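# Slide the held gear onto its shaft and mesh it

## Task

The left gripper starts out holding a gear a little above the top end of a shaft. Lower the gear onto that shaft until it sits fully down, level and square to the shaft's axis, with its teeth engaged with the neighbouring gear. Forcing or wedging it with too much push counts as failure.

## Robot and tools

Robot: two arms, left_arm and right_arm, each ending in a two-finger gripper with a wrist camera. In this job the left gripper already grips the gear; the right arm is not needed and should stay still. Bases in the scene frame: left_arm at (+0.019, +0.339, 0) m, right_arm at (-0.012, -0.295, 0) m, both nearly unrotated about z.

Frames. Scene frame: origin on the table surface halfway between the arms, +z up, +x away from the robot over the table, +y toward left_arm (image left and right do not follow arm names). Each arm reports its hand pose, velocities and Hand target in its own base frame. Movement offsets are taken along the axes of that arm's current Hand target, not the world. The gripper's fingers point along its own +z and separate along its y. end_effector_position is the spot between the pads, roughly 1 cm short of the fingertips. So with the gripper pointing down, a positive dz offset moves it downward.

execute_actions(actions, cameras). actions is a list of actions; each action is a list of up to 15 rows, one row per 1/30 s step; if fewer than 15 rows, the final row is held to step 15. Each row is one flat list of 14 numbers in [-1, 1] covering both arms: left dx, dy, dz, rx, ry, rz, opening, then right dx, dy, dz, rx, ry, rz, opening. The six pose numbers are an offset from the Hand target as it stood when that action began (every row measured from that same start, not chained); 1.0 equals 0.6 m of travel or 180 degrees of turn; rx, ry, rz form one rotation vector. Repeating the same offset in a new action moves further. Opening is absolute: +1 fully open (0.094 m), -1 closed. To leave an arm alone send six zeros, but always restate its opening: a 0 there commands half-open and would release the gear. Read the current command from Tool commands and resend it. cameras: list of names (cam_high, cam_left_wrist, cam_right_wrist), ["all"], or []; an unknown name voids the call. Images come back only when asked or when actions is empty; an empty list is a free status check.

move(target, speed, blend, opening_speed, grip_force, blocking, cameras). target is one 14-number row in the same layout and scale, or a list of up to 15 such rows; every row is an offset from the Hand targets at the start of the move, not from the previous row. Grippers follow straight lines, turning the short way; the whole move is capped at 10 s. speed: m/s for the path, 0.002 to 2.9, default 0.25 (rotation limited to twice that in rad/s); one value or one per target. blend: corner rounding in m for lists, default 0 (stop at each). opening_speed: rate of opening change per second on the -1..1 scale, at least 0.2. grip_force: per-pad limit in N, 10 to 50, one value or one per arm, persists. blocking=false returns after about 0.5 s while the move continues. Moves do not avoid obstacles, so contact speed sets impact force; use slow speeds (a few cm/s or less) near the shaft. The result adds a move: line: done (settled within 10 mm and 2 degrees), off_target, moving, held or fault, plus limits such as paced (pose clipped) or held (steps withheld). Done does not tell you whether something is touching.

wait(seconds): 0 to 3600, lets time pass, sends nothing; returns early if a running move ends. stop(): brakes a running move. zoom_image(camera, region): region [x0, y0, x1, y1] in pixels of that camera's newest image, at most 504 by 504; images are 896x504. read_manual(section): licence text only. finished_scene(scene): scene number 1 to 3, ends the scene irreversibly; after ending scene 1, make no further calls in that reply.

Results: per arm end_effector_position (m) and end_effector_quat_wxyz in base frame, Hand target (the commanded pose your next offsets count from), grip_measured (opening on the command scale; reads a bit narrower than a gripped part), Joint positions (last is finger opening in m), Joint velocities (may say within noise), joint torques (offset, noisy, not a clean force reading), Tool commands, motor temperatures, and any MOTOR HOT or FAULT lines.

Cautions. Per step the commanded orientation is limited to 40 degrees from the measured one. The gripper often stops short of or sags below its target, and may tilt; check position and quaternion after each move and correct the tilt, since the gear must go on square. Tiny moves can fail or go sideways; send the remaining gap as a new offset. A blocked arm keeps pushing until told to back off, so if the gear binds, command the target back above the gripper rather than pressing harder. Descend slowly, align over the shaft with the cameras first, and only release (open well above grip_measured) once the gear is seated and still. Keep the arms apart and off the camera cables; avoid hits, slams and dropping the gear. Motors heat under load: MOTOR HOT at 75 °C, the arm folds away at 90 °C and drops at 100 °C.

Each tool is called after "Call:" as a command line: name --argument value for each argument, lists and objects as JSON in quotes; but a table of rows of numbers goes row by row, as --pt "numbers of a row", without its own name.

## Session

Call:
execute_actions --actions '[]'

Scene clock: 0.00 s.
left_arm: end_effector_position=(+0.2138, -0.2519, +0.1302) grip_measured=-0.604 end_effector_quat_wxyz=(+0.033, +0.935, +0.353, +0.000) | right_arm: end_effector_position=(+0.3810, +0.0000, +0.4021) grip_measured=+1.000 end_effector_quat_wxyz=(+0.707, +0.000, +0.707, +0.000)
Joint positions: left_arm=[-0.855 1.734 1.508 -1.283 0.023 1.564 0.019] | right_arm=[0 1.047 1.047 0 0 0 0.094]
Joint velocities: within noise
Joint torques (N m): no reading
Motor temperatures (°C): left_arm=[29 35 37 32 29 24 29] | right_arm=[30 36 36 35 27 26 25]
Heat: left arm: 37 °C; right arm: 36 °C.
Hand target: left_arm +0.2154, -0.2536, +0.1361; +0.043, +0.935, +0.353, +0.004 | right_arm +0.3780, +0.0000, +0.4162; +0.720, +0.000, +0.694, +0.000
Tool commands: left_gripper/opening=-1.0 right_gripper/opening=+1.0

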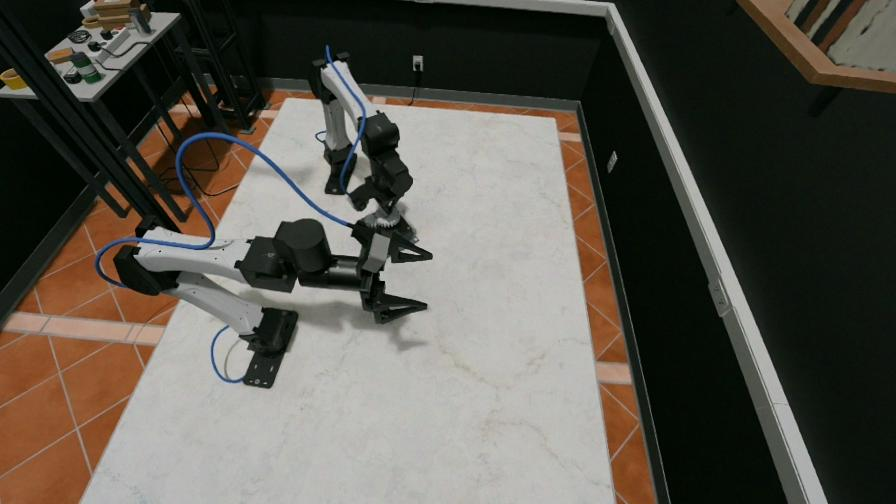

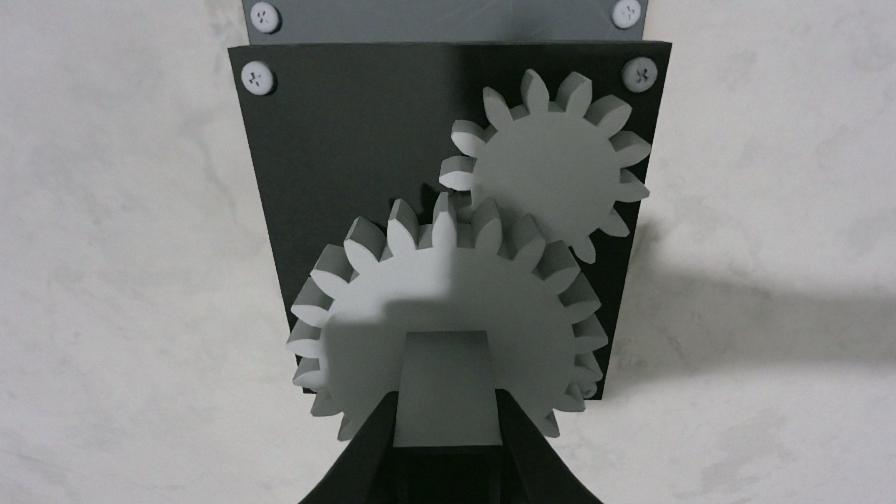

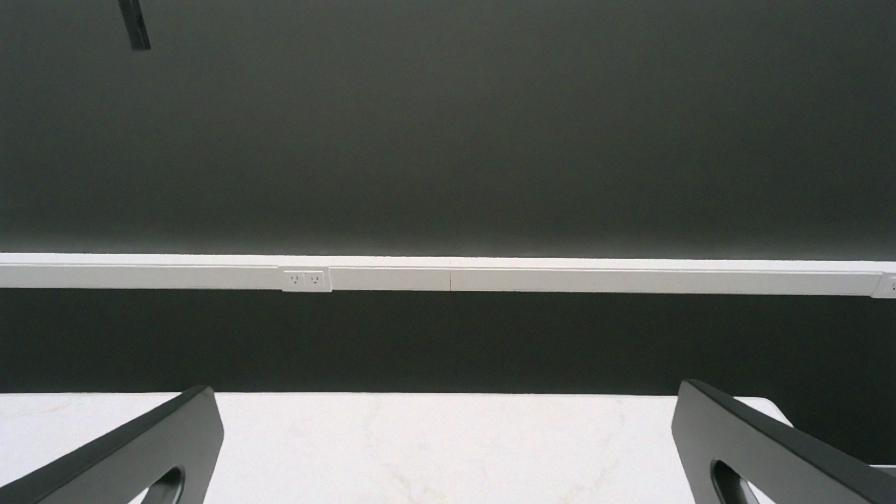

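Call:
zoom_image --camera "cam_left_wrist" --region '[220, 30, 690, 460]'

Call:
zoom_image --camera "cam_high" --region '[330, 150, 450, 260]'

Scaled by 1.072 from the camera's image (finer frame: 1280x720).

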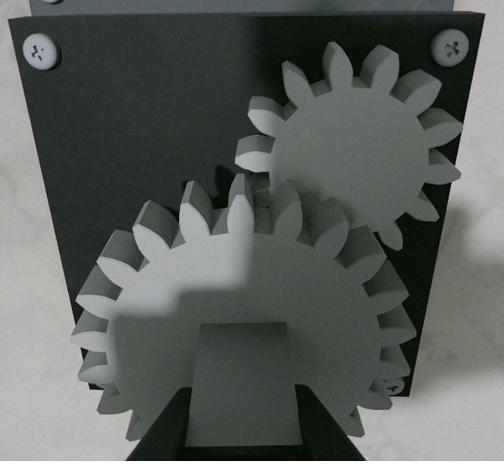

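Scaled by 4.200 from the camera's image (finer frame: 1280x720).

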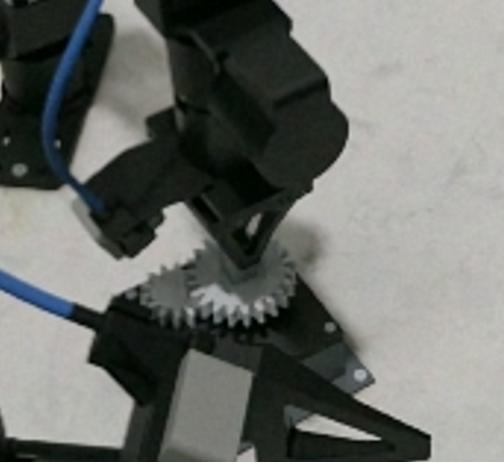

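Call:
move --target '[-0.0012,0.0032,0,0.0197,0.0076,0,-1,0,0,0,0,0,0,1]' --speed 0.1 --cameras '["cam_left_wrist"]'

Scene clock: 5.60 s.
left_arm: end_effector_position=(+0.2141, -0.2513, +0.1310) grip_measured=-0.604 end_effector_quat_wxyz=(+0.008, +0.936, +0.351, +0.000) | right_arm: end_effector_position=(+0.3810, +0.0000, +0.4021) grip_measured=+1.000 end_effector_quat_wxyz=(+0.707, +0.000, +0.707, +0.000)
Joint positions: left_arm=[-0.862 1.779 1.567 -1.345 0.006 1.562 0.019] | right_arm=[0 1.047 1.047 0 0 0 0.094]
Joint torques (N m): left_arm=[-0.7 -6.56 8.28 0.14 -0.03 -0.19] | right_arm=[0.25 -3.9 9.94 2.46 -0.04 -0.18]
Heat: left arm: 38 °C; right arm: 37 °C.
Hand target: left_arm +0.2161, -0.2555, +0.1362; +0.009, +0.936, +0.353, +0.004 | right_arm +0.3779, +0.0000, +0.4162; +0.720, +0.000, +0.694, +0.000
Off the commanded pose: left_arm 0.007 m, 1 deg | right_arm 0.014 m, 2 deg.
move: done

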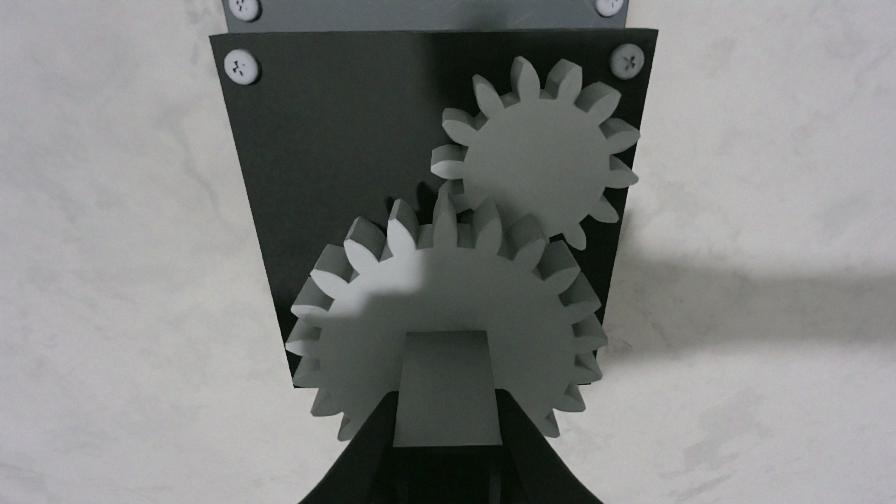

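Call:
move --target '[0,0,0.01,0,0,0,-1,0,0,0,0,0,0,1]' --speed 0.03 --cameras '["cam_left_wrist"]'

Call:
move --target '[0,0,0.008,0,0,0,-1,0,0,0,0,0,0,1]' --speed 0.03 --cameras '["cam_left_wrist"]'

Scene clock: 6.93 s.
left_arm: end_effector_position=(+0.2141, -0.2512, +0.1310) grip_measured=-0.604 end_effector_quat_wxyz=(+0.007, +0.936, +0.351, +0.000) | right_arm: end_effector_position=(+0.3810, +0.0000, +0.4021) grip_measured=+1.000 end_effector_quat_wxyz=(+0.707, +0.000, +0.707, +0.000)
Joint positions: left_arm=[-0.862 1.779 1.567 -1.345 0.005 1.562 0.019] | right_arm=[0 1.047 1.047 0 0 0 0.094]
Joint torques (N m): left_arm=[-0.7 -6.53 6.34 0.39 -0.02 -0.2] | right_arm=[0.25 -3.92 9.94 2.46 -0.04 -0.18]
Heat: left arm: 38 °C; right arm: 37 °C.
Hand target: left_arm +0.2162, -0.2556, +0.1302; +0.009, +0.936, +0.353, +0.004 | right_arm +0.3779, +0.0000, +0.4162; +0.720, +0.000, +0.694, +0.000
Off the commanded pose: left_arm 0.005 m, 1 deg | right_arm 0.014 m, 2 deg.
move: done

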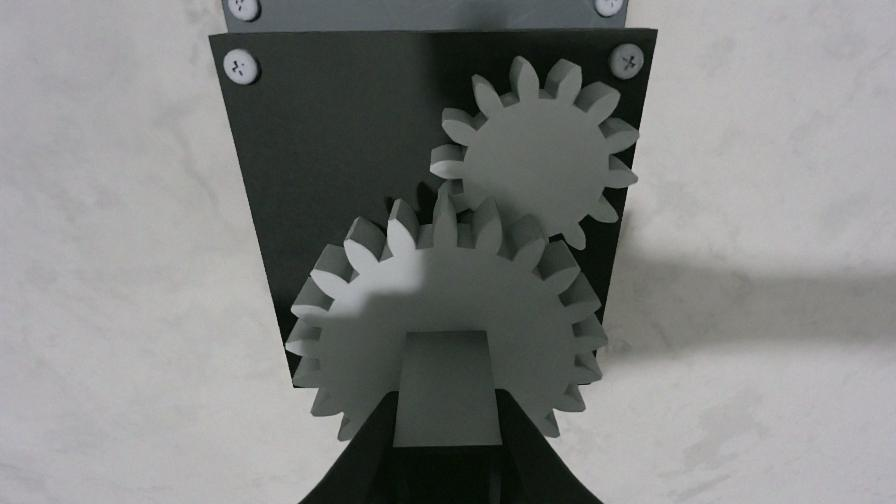

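Scene clock: 7.50 s.
left_arm: end_effector_position=(+0.2157, -0.2530, +0.1310) grip_measured=-0.604 end_effector_quat_wxyz=(+0.012, +0.936, +0.351, +0.002) | right_arm: end_effector_position=(+0.3810, +0.0000, +0.4021) grip_measured=+1.000 end_effector_quat_wxyz=(+0.707, +0.000, +0.707, +0.000)
Joint positions: left_arm=[-0.862 1.779 1.567 -1.336 0.005 1.562 0.019] | right_arm=[0 1.047 1.047 0 0 0 0.094]
Joint torques (N m): left_arm=[-0.7 -6.56 4.79 0.52 -0.02 -0.19] | right_arm=[0.27 -3.9 9.94 2.46 -0.04 -0.18]
Heat: left arm: 39 °C; right arm: 37 °C.
Hand target: left_arm +0.2162, -0.2556, +0.1254; +0.009, +0.936, +0.353, +0.004 | right_arm +0.3779, +0.0000, +0.4162; +0.720, +0.000, +0.694, +0.000
Off the commanded pose: left_arm 0.006 m, 0 deg | right_arm 0.014 m, 2 deg.
move: done

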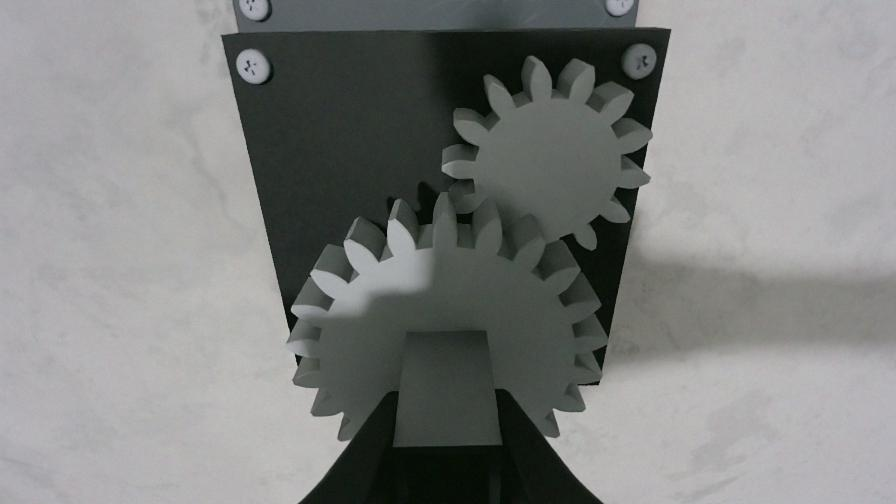

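Call:
move --target '[0,0,0.006,0,0,0,-1,0,0,0,0,0,0,1]' --speed 0.03

Call:
move --target '[0,0,0.006,0,0,0,-1,0,0,0,0,0,0,1]' --speed 0.03 --cameras '["cam_left_wrist"]'

Scene clock: 8.97 s.
left_arm: end_effector_position=(+0.2167, -0.2542, +0.1290) grip_measured=-0.604 end_effector_quat_wxyz=(+0.015, +0.936, +0.351, +0.003) | right_arm: end_effector_position=(+0.3810, +0.0000, +0.4021) grip_measured=+1.000 end_effector_quat_wxyz=(+0.707, +0.000, +0.707, +0.000)
Joint positions: left_arm=[-0.862 1.779 1.559 -1.322 0.005 1.562 0.019] | right_arm=[0 1.047 1.047 0 0 0 0.094]
Joint torques (N m): left_arm=[-0.7 -6.56 4.3 0.54 -0.02 -0.19] | right_arm=[0.27 -3.92 9.94 2.47 -0.04 -0.18]
Heat: left arm: 39 °C; right arm: 37 °C.
Hand target: left_arm +0.2163, -0.2557, +0.1218; +0.009, +0.936, +0.353, +0.004 | right_arm +0.3779, +0.0000, +0.4162; +0.720, +0.000, +0.694, +0.000
Off the commanded pose: left_arm 0.007 m, 1 deg | right_arm 0.014 m, 2 deg.
move: done

Scene clock: 9.47 s.
left_arm: end_effector_position=(+0.2171, -0.2546, +0.1276) grip_measured=-0.604 end_effector_quat_wxyz=(+0.016, +0.936, +0.351, +0.003) | right_arm: end_effector_position=(+0.3810, +0.0000, +0.4021) grip_measured=+1.000 end_effector_quat_wxyz=(+0.707, +0.000, +0.707, +0.000)
Joint positions: left_arm=[-0.862 1.779 1.553 -1.314 0.005 1.561 0.019] | right_arm=[0 1.047 1.047 0 0 0 0.094]
Joint torques (N m): left_arm=[-0.7 -6.49 3.56 0.62 -0.02 -0.19] | right_arm=[0.25 -3.92 9.95 2.47 -0.04 -0.18]
Heat: left arm: 39 °C; right arm: 37 °C.
Hand target: left_arm +0.2162, -0.2557, +0.1181; +0.009, +0.936, +0.353, +0.004 | right_arm +0.3779, +0.0000, +0.4162; +0.720, +0.000, +0.694, +0.000
Off the commanded pose: left_arm 0.010 m, 1 deg | right_arm 0.014 m, 2 deg.
move: done

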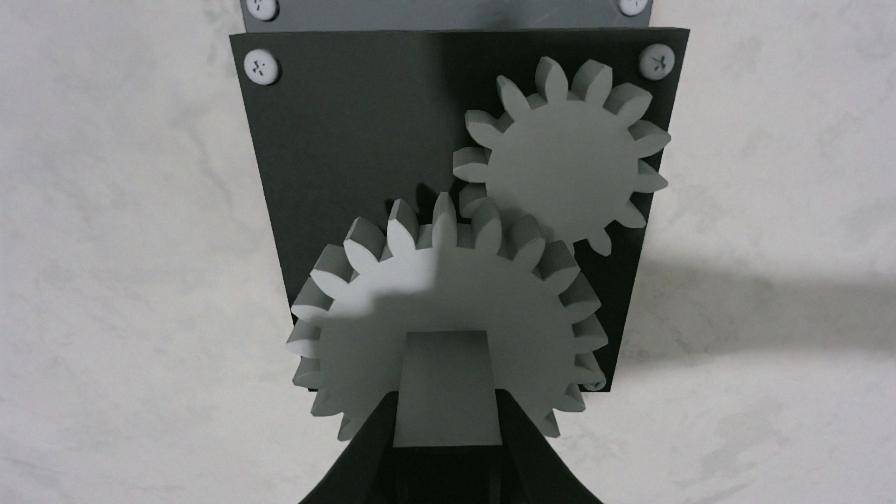

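Call:
move --target '[-0.0026,-0.0045,0.006,0.0102,0.0019,0,-1,0,0,0,0,0,0,1]' --speed 0.03 --cameras '["cam_left_wrist"]'

Scene clock: 11.60 s.
left_arm: end_effector_position=(+0.2167, -0.2550, +0.1274) grip_measured=-0.604 end_effector_quat_wxyz=(+0.014, +0.936, +0.352, +0.007) | right_arm: end_effector_position=(+0.3810, +0.0000, +0.4021) grip_measured=+1.000 end_effector_quat_wxyz=(+0.707, +0.000, +0.707, +0.000)
Joint positions: left_arm=[-0.869 1.78 1.553 -1.314 -0.004 1.554 0.019] | right_arm=[0 1.047 1.047 0 0 0 0.094]
Joint torques (N m): left_arm=[-0.8 -4.93 4.57 0.34 0.01 -0.19] | right_arm=[0.25 -3.9 9.92 2.46 -0.05 -0.18]
Heat: left arm: 39 °C; right arm: 38 °C.
Hand target: left_arm +0.2134, -0.2547, +0.1146; -0.007, +0.936, +0.353, +0.001 | right_arm +0.3779, +0.0000, +0.4162; +0.720, +0.000, +0.694, +0.000
Off the commanded pose: left_arm 0.013 m, 2 deg | right_arm 0.014 m, 2 deg.
move: off_target (left_arm)

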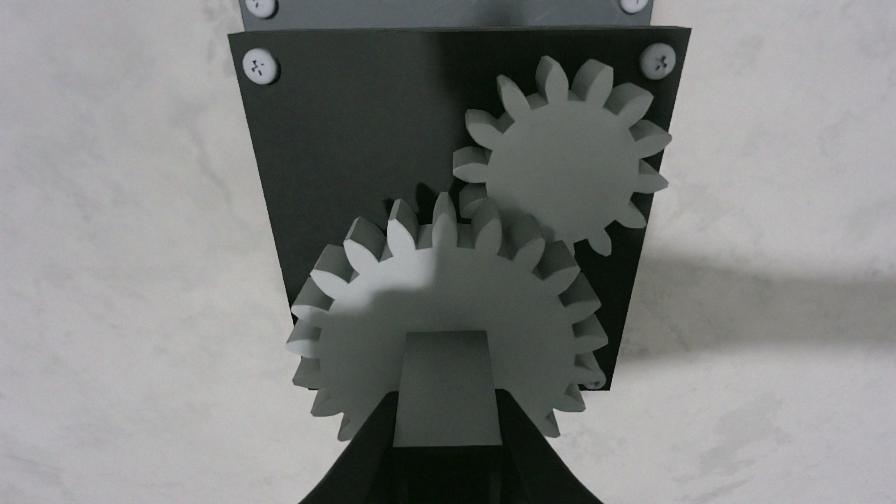

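Call:
move --target '[-0.002,0.001,-0.045,0.004,0.0,0,-1,0,0,0,0,0,0,1]' --speed 0.06

Call:
move --target '[0,0,0.015,0,0,0,-1,0,0,0,0,0,0,1]' --speed 0.06 --cameras '["cam_left_wrist"]'

Scene clock: 13.53 s.
left_arm: end_effector_position=(+0.2123, -0.2522, +0.1377) grip_measured=-0.604 end_effector_quat_wxyz=(-0.013, +0.936, +0.351, -0.002) | right_arm: end_effector_position=(+0.3810, +0.0000, +0.4021) grip_measured=+1.000 end_effector_quat_wxyz=(+0.707, +0.000, +0.707, +0.000)
Joint positions: left_arm=[-0.873 1.817 1.641 -1.42 -0.004 1.55 0.019] | right_arm=[0 1.047 1.047 0 0 0 0.094]
Joint torques (N m): left_arm=[-0.7 -6.6 8.09 0.03 0.02 -0.19] | right_arm=[0.25 -3.9 9.94 2.46 -0.05 -0.18]
Heat: left arm: 39 °C; right arm: 38 °C.
Hand target: left_arm +0.2131, -0.2564, +0.1415; -0.013, +0.935, +0.353, -0.001 | right_arm +0.3779, +0.0000, +0.4162; +0.720, +0.000, +0.694, +0.000
Off the commanded pose: left_arm 0.006 m, 0 deg | right_arm 0.014 m, 2 deg.
move: done

Scene clock: 14.03 s.
left_arm: end_effector_position=(+0.2128, -0.2528, +0.1377) grip_measured=-0.604 end_effector_quat_wxyz=(-0.012, +0.936, +0.351, -0.002) | right_arm: end_effector_position=(+0.3810, +0.0000, +0.4021) grip_measured=+1.000 end_effector_quat_wxyz=(+0.707, +0.000, +0.707, +0.000)
Joint positions: left_arm=[-0.873 1.817 1.641 -1.417 -0.004 1.55 0.019] | right_arm=[0 1.047 1.047 0 0 0 0.094]
Joint torques (N m): left_arm=[-0.69 -6.82 4.82 0.4 0.02 -0.19] | right_arm=[0.25 -3.9 9.94 2.46 -0.04 -0.18]
Heat: left arm: 39 °C; right arm: 38 °C.
Hand target: left_arm +0.2129, -0.2561, +0.1325; -0.013, +0.935, +0.353, -0.001 | right_arm +0.3779, +0.0000, +0.4162; +0.720, +0.000, +0.694, +0.000
Off the commanded pose: left_arm 0.006 m, 0 deg | right_arm 0.014 m, 2 deg.
move: done

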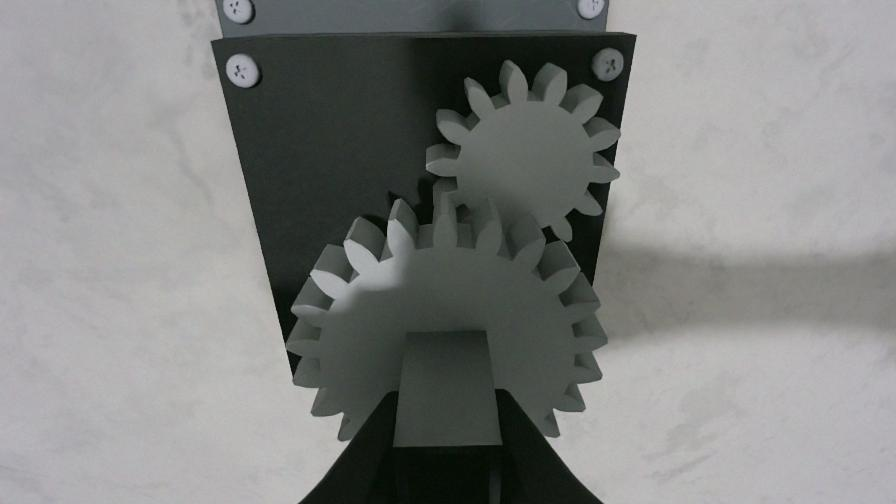

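Call:
move --pt "0 0 -0.07 0 0 0 -1 0 0 0 0 0 0 1" --pt "0.09 0 -0.07 0 0 0 -1 0 0 0 0 0 0 1" --speed 0.12 --cameras '["cam_left_wrist"]'

Scene clock: 16.87 s.
left_arm: end_effector_position=(+0.2506, -0.2197, +0.1703) grip_measured=-0.604 end_effector_quat_wxyz=(-0.007, +0.933, +0.359, +0.001) | right_arm: end_effector_position=(+0.3810, +0.0000, +0.4021) grip_measured=+1.000 end_effector_quat_wxyz=(+0.707, +0.000, +0.707, +0.000)
Joint positions: left_arm=[-0.724 1.834 1.793 -1.541 -0.008 1.683 0.019] | right_arm=[0 1.047 1.047 0 0 0 0.094]
Joint torques (N m): left_arm=[0.08 -6.79 8.05 0.06 0.02 0.09] | right_arm=[0.27 -3.92 9.94 2.46 -0.05 -0.18]
Heat: left arm: 39 °C; right arm: 38 °C.
Hand target: left_arm +0.2539, -0.2214, +0.1750; -0.013, +0.935, +0.353, -0.001 | right_arm +0.3779, +0.0000, +0.4162; +0.720, +0.000, +0.694, +0.000
Off the commanded pose: left_arm 0.006 m, 1 deg | right_arm 0.014 m, 2 deg.
joint sent to its limit (left arm) — joint 4 (wrist pitch), lower limit. The joint targets still meet the commanded pose.
move: done

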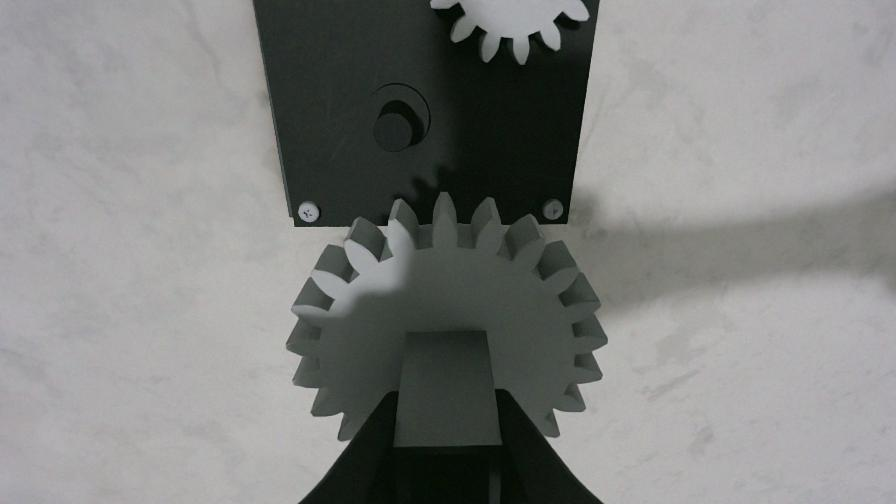

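Call:
zoom_image --camera "cam_left_wrist" --region '[350, 60, 460, 170]'

Call:
zoom_image --camera "cam_left_wrist" --region '[240, 0, 640, 240]'

Scaled by 4.582 from the camera's image (finer frame: 1280x720).

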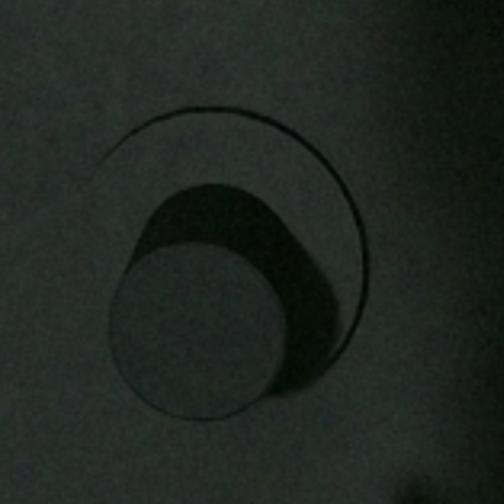

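Scaled by 1.260 from the camera's image (finer frame: 1280x720).

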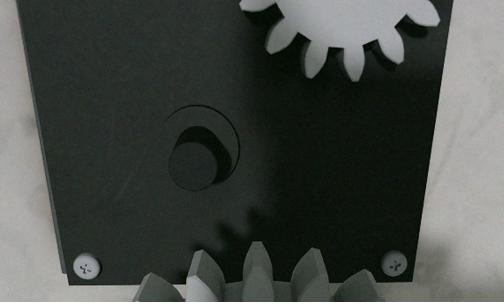

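Call:
move --target '[0,0.03,0.045,0,0,0,-1,0,0,0,0,0,0,1]' --speed 0.12 --cameras '["cam_left_wrist"]'

Call:
zoom_image --camera "cam_left_wrist" --region '[220, 0, 670, 240]'

Scene clock: 24.10 s.
left_arm: end_effector_position=(+0.2606, -0.2285, +0.1451) grip_measured=-0.604 end_effector_quat_wxyz=(-0.024, +0.933, +0.359, -0.008) | right_arm: end_effector_position=(+0.3810, +0.0000, +0.4021) grip_measured=+1.000 end_effector_quat_wxyz=(+0.707, +0.000, +0.707, +0.000)
Joint positions: left_arm=[-0.724 1.912 1.793 -1.501 -0.008 1.683 0.019] | right_arm=[0 1.047 1.047 0 0 0 0.094]
Joint torques (N m): left_arm=[-0.43 -7.98 6.86 0.28 0.01 0.02] | right_arm=[0.25 -3.92 9.95 2.46 -0.04 -0.18]
Heat: left arm: 41 °C; right arm: 39 °C.
Hand target: left_arm +0.2655, -0.2343, +0.1475; -0.013, +0.935, +0.353, -0.001 | right_arm +0.3779, +0.0000, +0.4162; +0.720, +0.000, +0.694, +0.000
Off the commanded pose: left_arm 0.008 m, 2 deg | right_arm 0.014 m, 2 deg.
move: done

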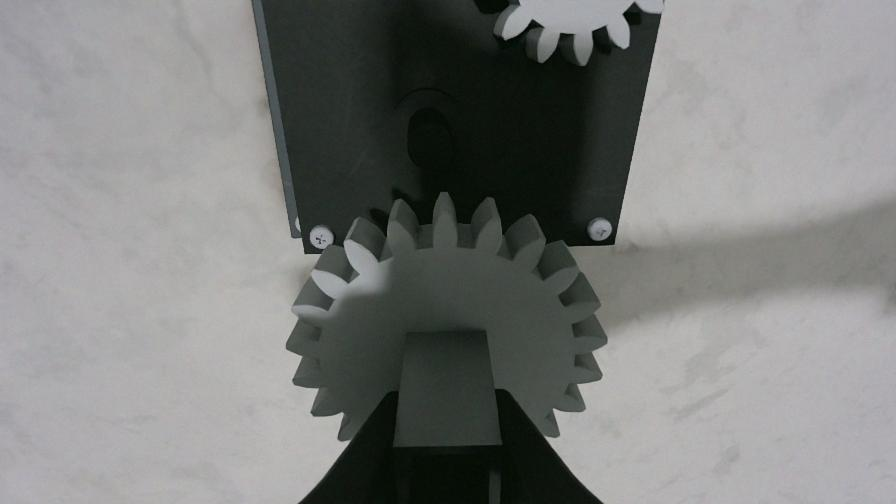

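Scaled by 1.120 from the camera's image (finer frame: 1280x720).

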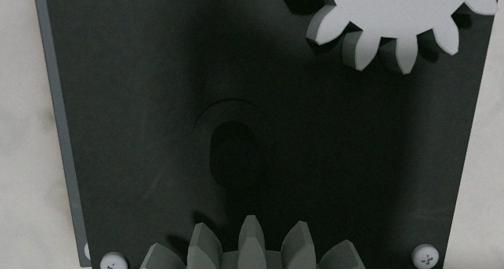

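Call:
zoom_image --camera "cam_left_wrist" --region '[380, 70, 490, 180]'

Scaled by 4.582 from the camera's image (finer frame: 1280x720).

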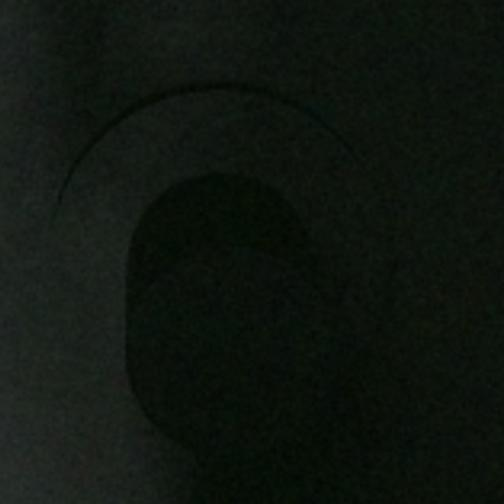

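Call:
move --target '[0,0.003,-0.01,-0.016,0,0,-1,0,0,0,0,0,0,1]' --speed 0.06 --cameras '["cam_left_wrist"]'

Call:
zoom_image --camera "cam_left_wrist" --region '[380, 70, 490, 180]'

Scene clock: 38.40 s.
left_arm: end_effector_position=(+0.2674, -0.2345, +0.1448) grip_measured=-0.604 end_effector_quat_wxyz=(-0.007, +0.933, +0.359, +0.001) | right_arm: end_effector_position=(+0.3810, +0.0000, +0.4021) grip_measured=+1.000 end_effector_quat_wxyz=(+0.707, +0.000, +0.707, +0.000)
Joint positions: left_arm=[-0.724 1.912 1.793 -1.465 -0.008 1.683 0.019] | right_arm=[0 1.047 1.047 0 0 0 0.094]
Joint torques (N m): left_arm=[-0.24 -11.23 4.42 0.4 0.07 0.05] | right_arm=[0.27 -3.92 9.94 2.46 -0.04 -0.18]
Motor temperatures (°C): left_arm=[29 40 42 31 29 24 31] | right_arm=[30 36 40 40 27 25 25]
Heat: left arm: 42 °C; right arm: 40 °C.
Hand target: left_arm +0.2667, -0.2357, +0.1535; +0.011, +0.935, +0.353, +0.008 | right_arm +0.3779, +0.0000, +0.4162; +0.720, +0.000, +0.694, +0.000
Off the commanded pose: left_arm 0.009 m, 2 deg | right_arm 0.014 m, 2 deg.
move: done

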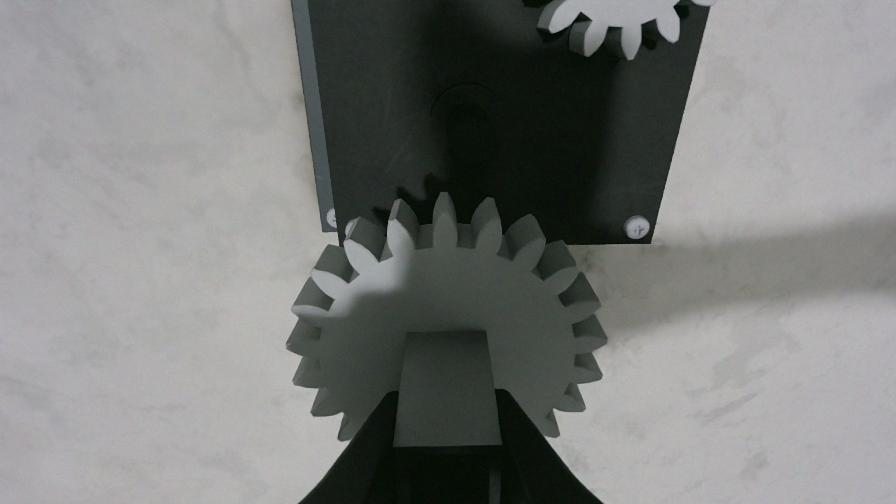

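Scaled by 4.582 from the camera's image (finer frame: 1280x720).

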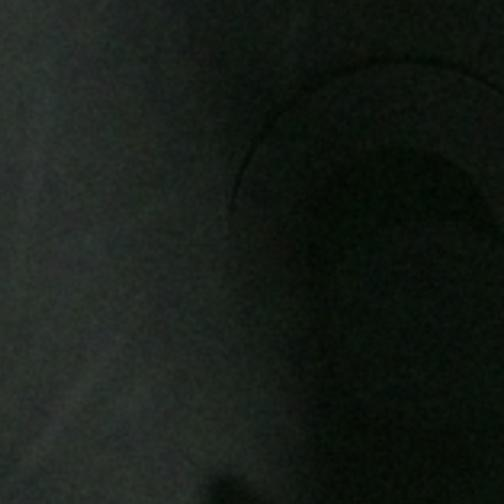

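Call:
move --pt "0 -0.0113 -0.02 -0.004 -0.002 0 -1 0 0 0 0 0 0 1" --pt "-0.0777 -0.0113 -0.014 -0.004 -0.002 0 -1 0 0 0 0 0 0 1" --speed 0.12 --cameras '["cam_left_wrist"]'

Scene clock: 41.33 s.
left_arm: end_effector_position=(+0.2294, -0.2623, +0.1518) grip_measured=-0.604 end_effector_quat_wxyz=(+0.000, +0.937, +0.348, +0.002) | right_arm: end_effector_position=(+0.3810, +0.0000, +0.4021) grip_measured=+1.000 end_effector_quat_wxyz=(+0.707, +0.000, +0.707, +0.000)
Joint positions: left_arm=[-0.854 1.871 1.766 -1.464 -0.003 1.576 0.019] | right_arm=[0 1.047 1.047 0 0 0 0.094]
Joint torques (N m): left_arm=[-0.21 -11.44 4.14 0.39 0.07 -0.19] | right_arm=[0.27 -3.9 9.94 2.47 -0.04 -0.17]
Heat: left arm: 42 °C; right arm: 40 °C.
Hand target: left_arm +0.2271, -0.2613, +0.1613; +0.018, +0.935, +0.353, +0.007 | right_arm +0.3779, +0.0000, +0.4162; +0.720, +0.000, +0.694, +0.000
Off the commanded pose: left_arm 0.010 m, 2 deg | right_arm 0.014 m, 2 deg.
move: done

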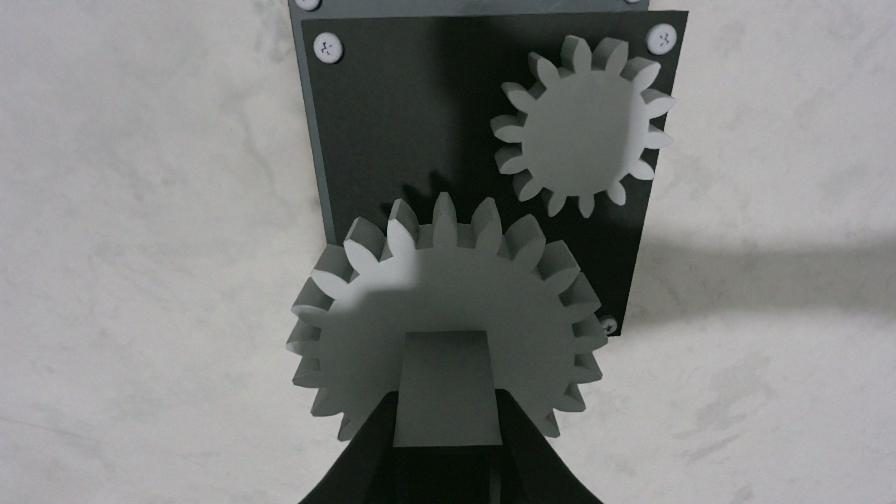

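Call:
move --target '[0.002,0.000,0.045,0,0,0,-1,0,0,0,0,0,0,1]' --speed 0.06 --cameras '["cam_left_wrist"]'

Scene clock: 44.63 s.
left_arm: end_effector_position=(+0.2275, -0.2601, +0.1271) grip_measured=-0.604 end_effector_quat_wxyz=(-0.003, +0.937, +0.349, +0.001) | right_arm: end_effector_position=(+0.3810, +0.0000, +0.4021) grip_measured=+1.000 end_effector_quat_wxyz=(+0.707, +0.000, +0.707, +0.000)
Joint positions: left_arm=[-0.854 1.857 1.65 -1.369 -0.003 1.575 0.019] | right_arm=[0 1.047 1.047 0 0 0 0.094]
Joint torques (N m): left_arm=[0.09 -10.82 4.15 0.53 0.06 -0.15] | right_arm=[0.25 -3.89 9.94 2.47 -0.04 -0.18]
Heat: left arm: 43 °C; right arm: 40 °C.
Hand target: left_arm +0.2287, -0.2613, +0.1343; +0.018, +0.935, +0.353, +0.007 | right_arm +0.3779, +0.0000, +0.4162; +0.720, +0.000, +0.694, +0.000
Off the commanded pose: left_arm 0.007 m, 3 deg | right_arm 0.014 m, 2 deg.
move: off_target (left_arm)

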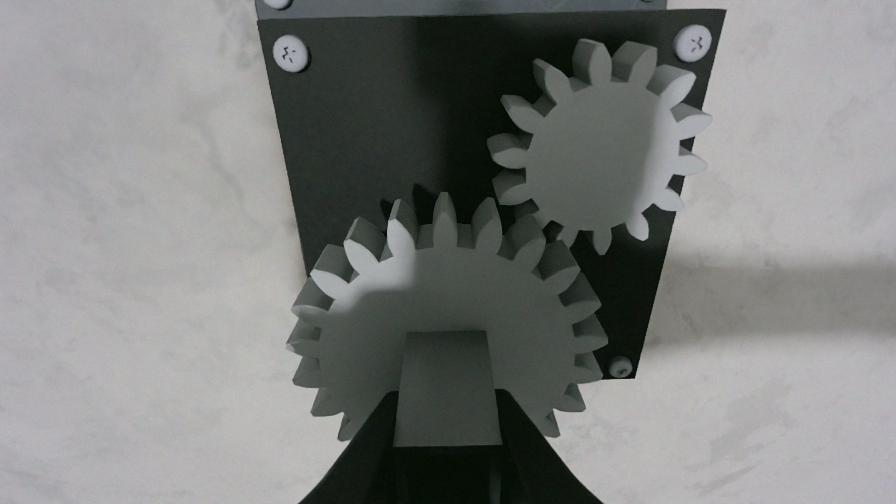

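Call:
move --target '[0.0027,0.006,0.012,0,0,0,-1,0,0,0,0,0,0,1]' --speed 0.04 --cameras '["cam_left_wrist"]'

Scene clock: 45.80 s.
left_arm: end_effector_position=(+0.2276, -0.2603, +0.1267) grip_measured=-0.604 end_effector_quat_wxyz=(-0.002, +0.937, +0.349, +0.001) | right_arm: end_effector_position=(+0.3810, +0.0000, +0.4021) grip_measured=+1.000 end_effector_quat_wxyz=(+0.707, +0.000, +0.707, +0.000)
Joint positions: left_arm=[-0.854 1.857 1.648 -1.366 -0.003 1.575 0.019] | right_arm=[0 1.047 1.047 0 0 0 0.094]
Joint torques (N m): left_arm=[0.51 -9.63 3.58 0.78 0.06 -0.11] | right_arm=[0.24 -3.9 9.95 2.47 -0.04 -0.18]
Heat: left arm: 43 °C; right arm: 40 °C.
Hand target: left_arm +0.2325, -0.2631, +0.1272; +0.018, +0.935, +0.353, +0.007 | right_arm +0.3779, +0.0000, +0.4162; +0.720, +0.000, +0.694, +0.000
Off the commanded pose: left_arm 0.006 m, 2 deg | right_arm 0.014 m, 2 deg.
move: done

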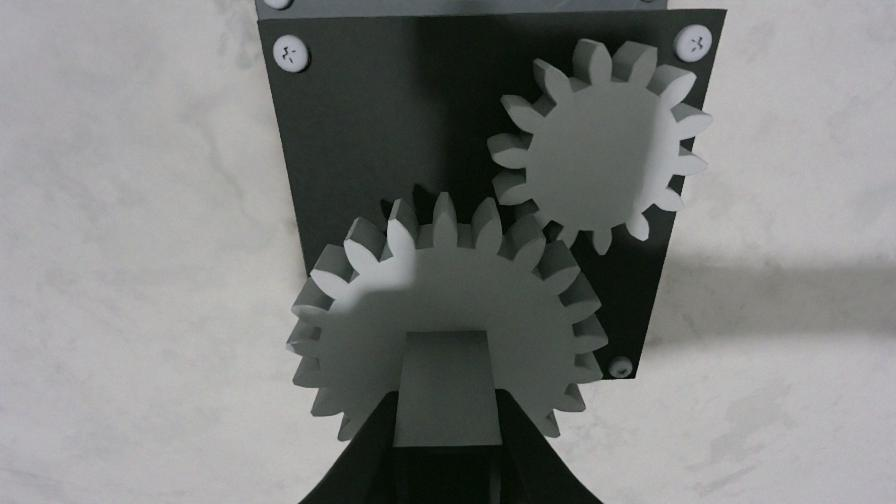

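Call:
move --target '[0,0.004,0.015,0,0,0,-1,0,0,0,0,0,0,1]' --speed 0.04 --cameras '["cam_left_wrist"]'

Scene clock: 46.97 s.
left_arm: end_effector_position=(+0.2275, -0.2602, +0.1262) grip_measured=-0.604 end_effector_quat_wxyz=(+0.002, +0.937, +0.349, +0.002) | right_arm: end_effector_position=(+0.3810, +0.0000, +0.4021) grip_measured=+1.000 end_effector_quat_wxyz=(+0.707, +0.000, +0.707, +0.000)
Joint positions: left_arm=[-0.854 1.848 1.634 -1.352 -0.003 1.575 0.019] | right_arm=[0 1.047 1.047 0 0 0 0.094]
Joint torques (N m): left_arm=[0.51 -7.95 2.91 1 0.06 -0.11] | right_arm=[0.24 -3.9 9.94 2.47 -0.04 -0.18]
Heat: left arm: 43 °C; right arm: 40 °C.
Hand target: left_arm +0.2343, -0.2652, +0.1183; +0.018, +0.935, +0.353, +0.007 | right_arm +0.3779, +0.0000, +0.4162; +0.720, +0.000, +0.694, +0.000
Off the commanded pose: left_arm 0.012 m, 2 deg | right_arm 0.014 m, 2 deg.
move: off_target (left_arm)

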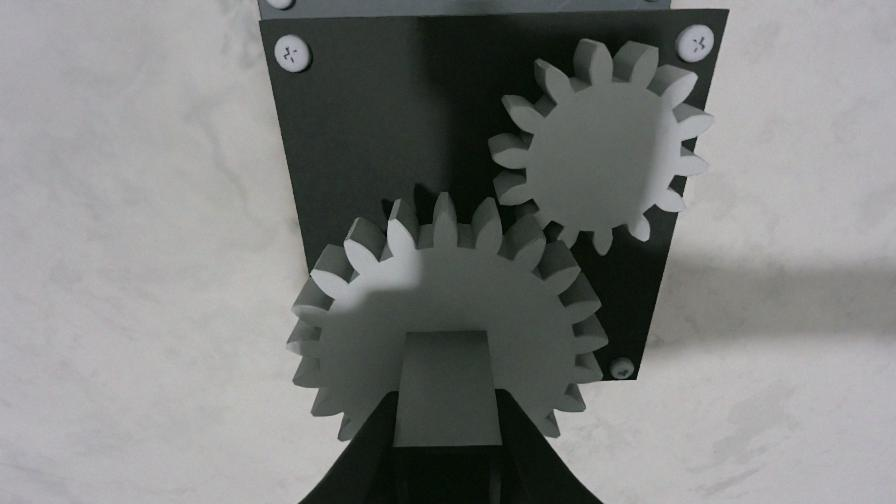

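Call:
move --target '[0,0.003,-0.025,0,0,0,-1,0,0,0,0,0,0,1]' --speed 0.05 --cameras '["cam_left_wrist"]'

Call:
zoom_image --camera "cam_left_wrist" --region '[380, 20, 740, 390]'

Scene clock: 48.47 s.
left_arm: end_effector_position=(+0.2274, -0.2601, +0.1272) grip_measured=-0.604 end_effector_quat_wxyz=(+0.002, +0.937, +0.349, +0.002) | right_arm: end_effector_position=(+0.3810, +0.0000, +0.4021) grip_measured=+1.000 end_effector_quat_wxyz=(+0.707, +0.000, +0.707, +0.000)
Joint positions: left_arm=[-0.854 1.848 1.638 -1.356 -0.003 1.575 0.019] | right_arm=[0 1.047 1.047 0 0 0 0.094]
Joint torques (N m): left_arm=[0.5 -7.56 8.03 0.37 0.06 -0.11] | right_arm=[0.25 -3.9 9.95 2.47 -0.04 -0.18]
Heat: left arm: 43 °C; right arm: 40 °C.
Hand target: left_arm +0.2351, -0.2661, +0.1333; +0.018, +0.935, +0.353, +0.007 | right_arm +0.3779, +0.0000, +0.4162; +0.720, +0.000, +0.694, +0.000
Off the commanded pose: left_arm 0.012 m, 2 deg | right_arm 0.014 m, 2 deg.
move: off_target (left_arm)

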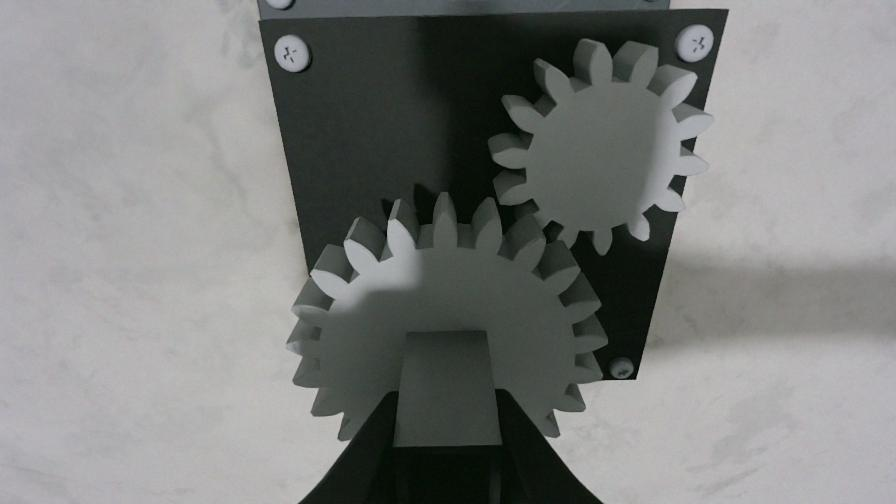

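Scaled by 1.362 from the camera's image (finer frame: 1280x720).

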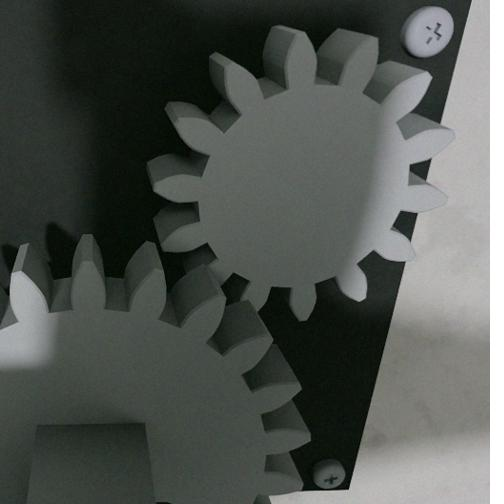

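Call:
move --pt "0 0.012 0 0 0 0 -1 0 0 0 0 0 0 1" --speed 0.05

Scene clock: 50.63 s.
left_arm: end_effector_position=(+0.2332, -0.2667, +0.1291) grip_measured=-0.604 end_effector_quat_wxyz=(+0.008, +0.937, +0.349, +0.005) | right_arm: end_effector_position=(+0.3810, +0.0000, +0.4021) grip_measured=+1.000 end_effector_quat_wxyz=(+0.707, +0.000, +0.707, +0.000)
Joint positions: left_arm=[-0.854 1.87 1.674 -1.357 -0.003 1.575 0.019] | right_arm=[0 1.047 1.047 0 0 0 0.094]
Joint torques (N m): left_arm=[0.5 -7.25 8.27 0.31 0.06 -0.11] | right_arm=[0.24 -3.92 9.95 2.46 -0.04 -0.18]
Heat: left arm: 43 °C; right arm: 40 °C.
Hand target: left_arm +0.2399, -0.2716, +0.1337; +0.018, +0.935, +0.353, +0.007 | right_arm +0.3779, +0.0000, +0.4162; +0.720, +0.000, +0.694, +0.000
Off the commanded pose: left_arm 0.009 m, 1 deg | right_arm 0.014 m, 2 deg.
move: done

Call:
move --target '[-0.0025,-0.024,-0.0138,0.0123,0,0,-1,0,0,0,0,0,0,1]' --speed 0.06

Call:
execute_actions --actions '[[[0,0,0.012,0,0,0,-1,0,0,0,0,0,0,1],[0,0,0.02,0,0,0,-1,0,0,0,0,0,0,1],[0,0,0.02,0,0,0,-1,0,0,0,0,0,0,1],[0,0,0.012,0,0,0,-1,0,0,0,0,0,0,1],[0,0,0,0,0,0,-1,0,0,0,0,0,0,1],[0,0,-0.01,0,0,0,-1,0,0,0,0,0,0,1],[0,0,-0.017,0,0,0,-1,0,0,0,0,0,0,1],[0,0,-0.017,0,0,0,-1,0,0,0,0,0,0,1],[0,0,-0.01,0,0,0,-1,0,0,0,0,0,0,1],[0,0,0,0,0,0,-1,0,0,0,0,0,0,1],[0,0,0.008,0,0,0,-1,0,0,0,0,0,0,1],[0,0,0.014,0,0,0,-1,0,0,0,0,0,0,1],[0,0,0.014,0,0,0,-1,0,0,0,0,0,0,1],[0,0,0.008,0,0,0,-1,0,0,0,0,0,0,1],[0,0,0,0,0,0,-1,0,0,0,0,0,0,1]],[[0,0,-0.007,0,0,0,-1,0,0,0,0,0,0,1],[0,0,-0.012,0,0,0,-1,0,0,0,0,0,0,1],[0,0,-0.012,0,0,0,-1,0,0,0,0,0,0,1],[0,0,-0.007,0,0,0,-1,0,0,0,0,0,0,1],[0,0,0,0,0,0,-1,0,0,0,0,0,0,1],[0,0,0.006,0,0,0,-1,0,0,0,0,0,0,1],[0,0,0.009,0,0,0,-1,0,0,0,0,0,0,1],[0,0,0.009,0,0,0,-1,0,0,0,0,0,0,1],[0,0,0.006,0,0,0,-1,0,0,0,0,0,0,1],[0,0,0,0,0,0,-1,0,0,0,0,0,0,1]]]' --cameras '["cam_left_wrist"]'

Scene clock: 54.63 s.
left_arm: end_effector_position=(+0.2265, -0.2590, +0.1310) grip_measured=-0.604 end_effector_quat_wxyz=(-0.011, +0.937, +0.349, -0.002) | right_arm: end_effector_position=(+0.3810, +0.0000, +0.4021) grip_measured=+1.000 end_effector_quat_wxyz=(+0.707, +0.000, +0.707, +0.000)
Joint positions: left_arm=[-0.854 1.87 1.682 -1.406 -0.003 1.575 0.019] | right_arm=[0 1.047 1.047 0 0 0 0.094]
Joint torques (N m): left_arm=[0.12 -8.64 8.16 0.04 0.06 -0.15] | right_arm=[0.25 -3.92 9.92 2.46 -0.04 -0.18]
Heat: left arm: 42 °C; right arm: 40 °C.
Hand target: left_arm +0.2290, -0.2614, +0.1414; +0.000, +0.936, +0.353, +0.000 | right_arm +0.3779, +0.0000, +0.4162; +0.720, +0.000, +0.694, +0.000
Off the commanded pose: left_arm 0.011 m, 1 deg | right_arm 0.014 m, 2 deg.
move: off_target (left_arm)

Scene clock: 55.83 s.
left_arm: end_effector_position=(+0.2280, -0.2607, +0.1376) grip_measured=-0.604 end_effector_quat_wxyz=(-0.006, +0.937, +0.349, -0.001) | right_arm: end_effector_position=(+0.3810, +0.0000, +0.4021) grip_measured=+1.000 end_effector_quat_wxyz=(+0.707, +0.000, +0.707, +0.000)
Joint positions: left_arm=[-0.854 1.87 1.708 -1.421 -0.003 1.575 0.019] | right_arm=[0 1.047 1.047 0 0 0 0.094]
Joint torques (N m): left_arm=[0.12 -8.58 6.11 0.2 0.06 -0.15] | right_arm=[0.25 -3.9 9.94 2.46 -0.04 -0.18]
Heat: left arm: 43 °C; right arm: 40 °C.
Hand target: left_arm +0.2290, -0.2615, +0.1414; +0.000, +0.936, +0.353, +0.000 | right_arm +0.3779, +0.0000, +0.4162; +0.720, +0.000, +0.694, +0.000
Off the commanded pose: left_arm 0.004 m, 1 deg | right_arm 0.014 m, 2 deg.

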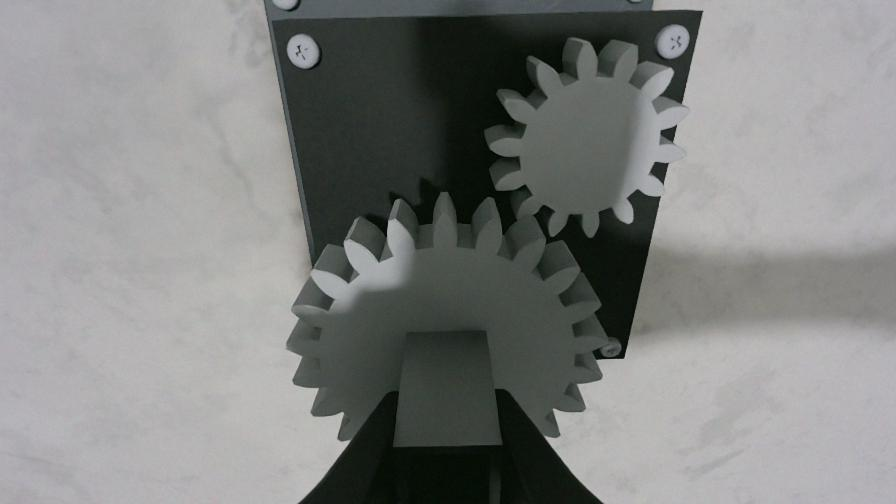

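Call:
move --target '[0,0.002,0.022,-0.003,0,0,-1,0,0,0,0,0,0,1]' --speed 0.05

Call:
execute_actions --actions '[[[0,0,-0.01,0,0,0,-1,0,0,0,0,0,0,1],[0,0,-0.015,0,0,0,-1,0,0,0,0,0,0,1],[0,0,-0.015,0,0,0,-1,0,0,0,0,0,0,1],[0,0,-0.01,0,0,0,-1,0,0,0,0,0,0,1],[0,0,0,0,0,0,-1,0,0,0,0,0,0,1],[0,0,0.008,0,0,0,-1,0,0,0,0,0,0,1],[0,0,0.013,0,0,0,-1,0,0,0,0,0,0,1],[0,0,0.013,0,0,0,-1,0,0,0,0,0,0,1],[0,0,0.008,0,0,0,-1,0,0,0,0,0,0,1],[0,0,0,0,0,0,-1,0,0,0,0,0,0,1],[0,0,-0.008,0,0,0,-1,0,0,0,0,0,0,1],[0,0,-0.011,0,0,0,-1,0,0,0,0,0,0,1],[0,0,-0.011,0,0,0,-1,0,0,0,0,0,0,1],[0,0,-0.006,0,0,0,-1,0,0,0,0,0,0,1],[0,0,0,0,0,0,-1,0,0,0,0,0,0,1]],[[0,0,0.007,0,0,0,-1,0,0,0,0,0,0,1],[0,0,0.009,0,0,0,-1,0,0,0,0,0,0,1],[0,0,0.009,0,0,0,-1,0,0,0,0,0,0,1],[0,0,0.005,0,0,0,-1,0,0,0,0,0,0,1],[0,0,0,0,0,0,-1,0,0,0,0,0,0,1]]]' --cameras '["cam_left_wrist"]'

Call:
zoom_image --camera "cam_left_wrist" --region '[380, 20, 740, 390]'

Scene clock: 59.57 s.
left_arm: end_effector_position=(+0.2287, -0.2615, +0.1275) grip_measured=-0.604 end_effector_quat_wxyz=(-0.005, +0.937, +0.349, +0.000) | right_arm: end_effector_position=(+0.3810, +0.0000, +0.4021) grip_measured=+1.000 end_effector_quat_wxyz=(+0.707, +0.000, +0.707, +0.000)
Joint positions: left_arm=[-0.854 1.87 1.668 -1.379 -0.003 1.575 0.019] | right_arm=[0 1.047 1.047 0 0 0 0.094]
Joint torques (N m): left_arm=[0.13 -9.18 4.26 0.48 0.07 -0.15] | right_arm=[0.24 -3.92 9.92 2.47 -0.04 -0.18]
Heat: left arm: 43 °C; right arm: 41 °C.
Hand target: left_arm +0.2298, -0.2623, +0.1282; +0.004, +0.936, +0.353, +0.002 | right_arm +0.3779, +0.0000, +0.4162; +0.720, +0.000, +0.694, +0.000
Off the commanded pose: left_arm 0.002 m, 1 deg | right_arm 0.014 m, 2 deg.
move: done

Scene clock: 60.77 s.
left_arm: end_effector_position=(+0.2285, -0.2613, +0.1269) grip_measured=-0.604 end_effector_quat_wxyz=(-0.003, +0.937, +0.349, +0.001) | right_arm: end_effector_position=(+0.3810, +0.0000, +0.4021) grip_measured=+1.000 end_effector_quat_wxyz=(+0.707, +0.000, +0.707, +0.000)
Joint positions: left_arm=[-0.854 1.864 1.658 -1.37 -0.003 1.575 0.019] | right_arm=[0 1.047 1.047 0 0 0 0.094]
Joint torques (N m): left_arm=[0.12 -8.69 5.12 0.38 0.06 -0.16] | right_arm=[0.27 -3.9 9.96 2.46 -0.04 -0.18]
Heat: left arm: 43 °C; right arm: 41 °C.
Hand target: left_arm +0.2298, -0.2624, +0.1283; +0.004, +0.936, +0.353, +0.002 | right_arm +0.3779, +0.0000, +0.4162; +0.720, +0.000, +0.694, +0.000
Off the commanded pose: left_arm 0.002 m, 1 deg | right_arm 0.014 m, 2 deg.

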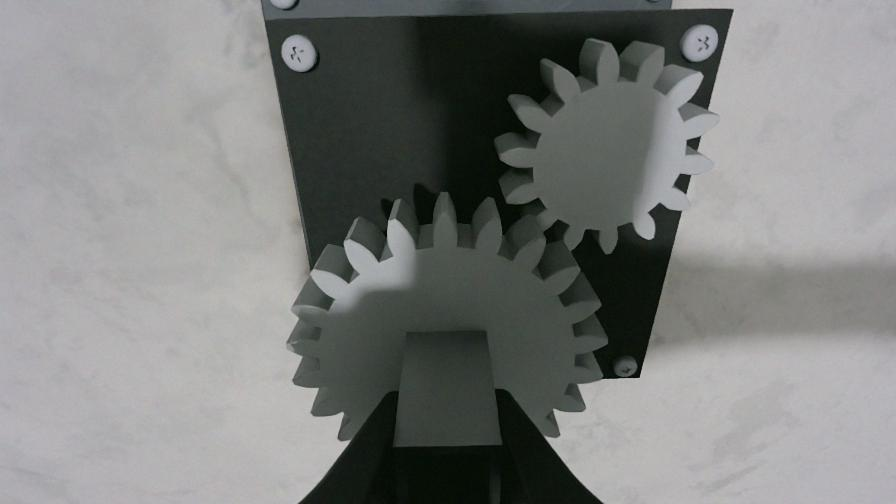

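Scaled by 1.362 from the camera's image (finer frame: 1280x720).

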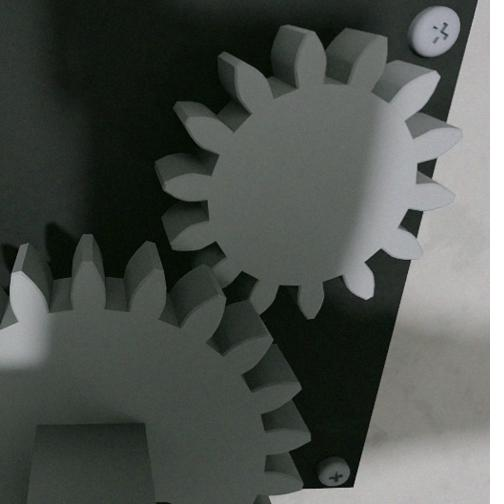

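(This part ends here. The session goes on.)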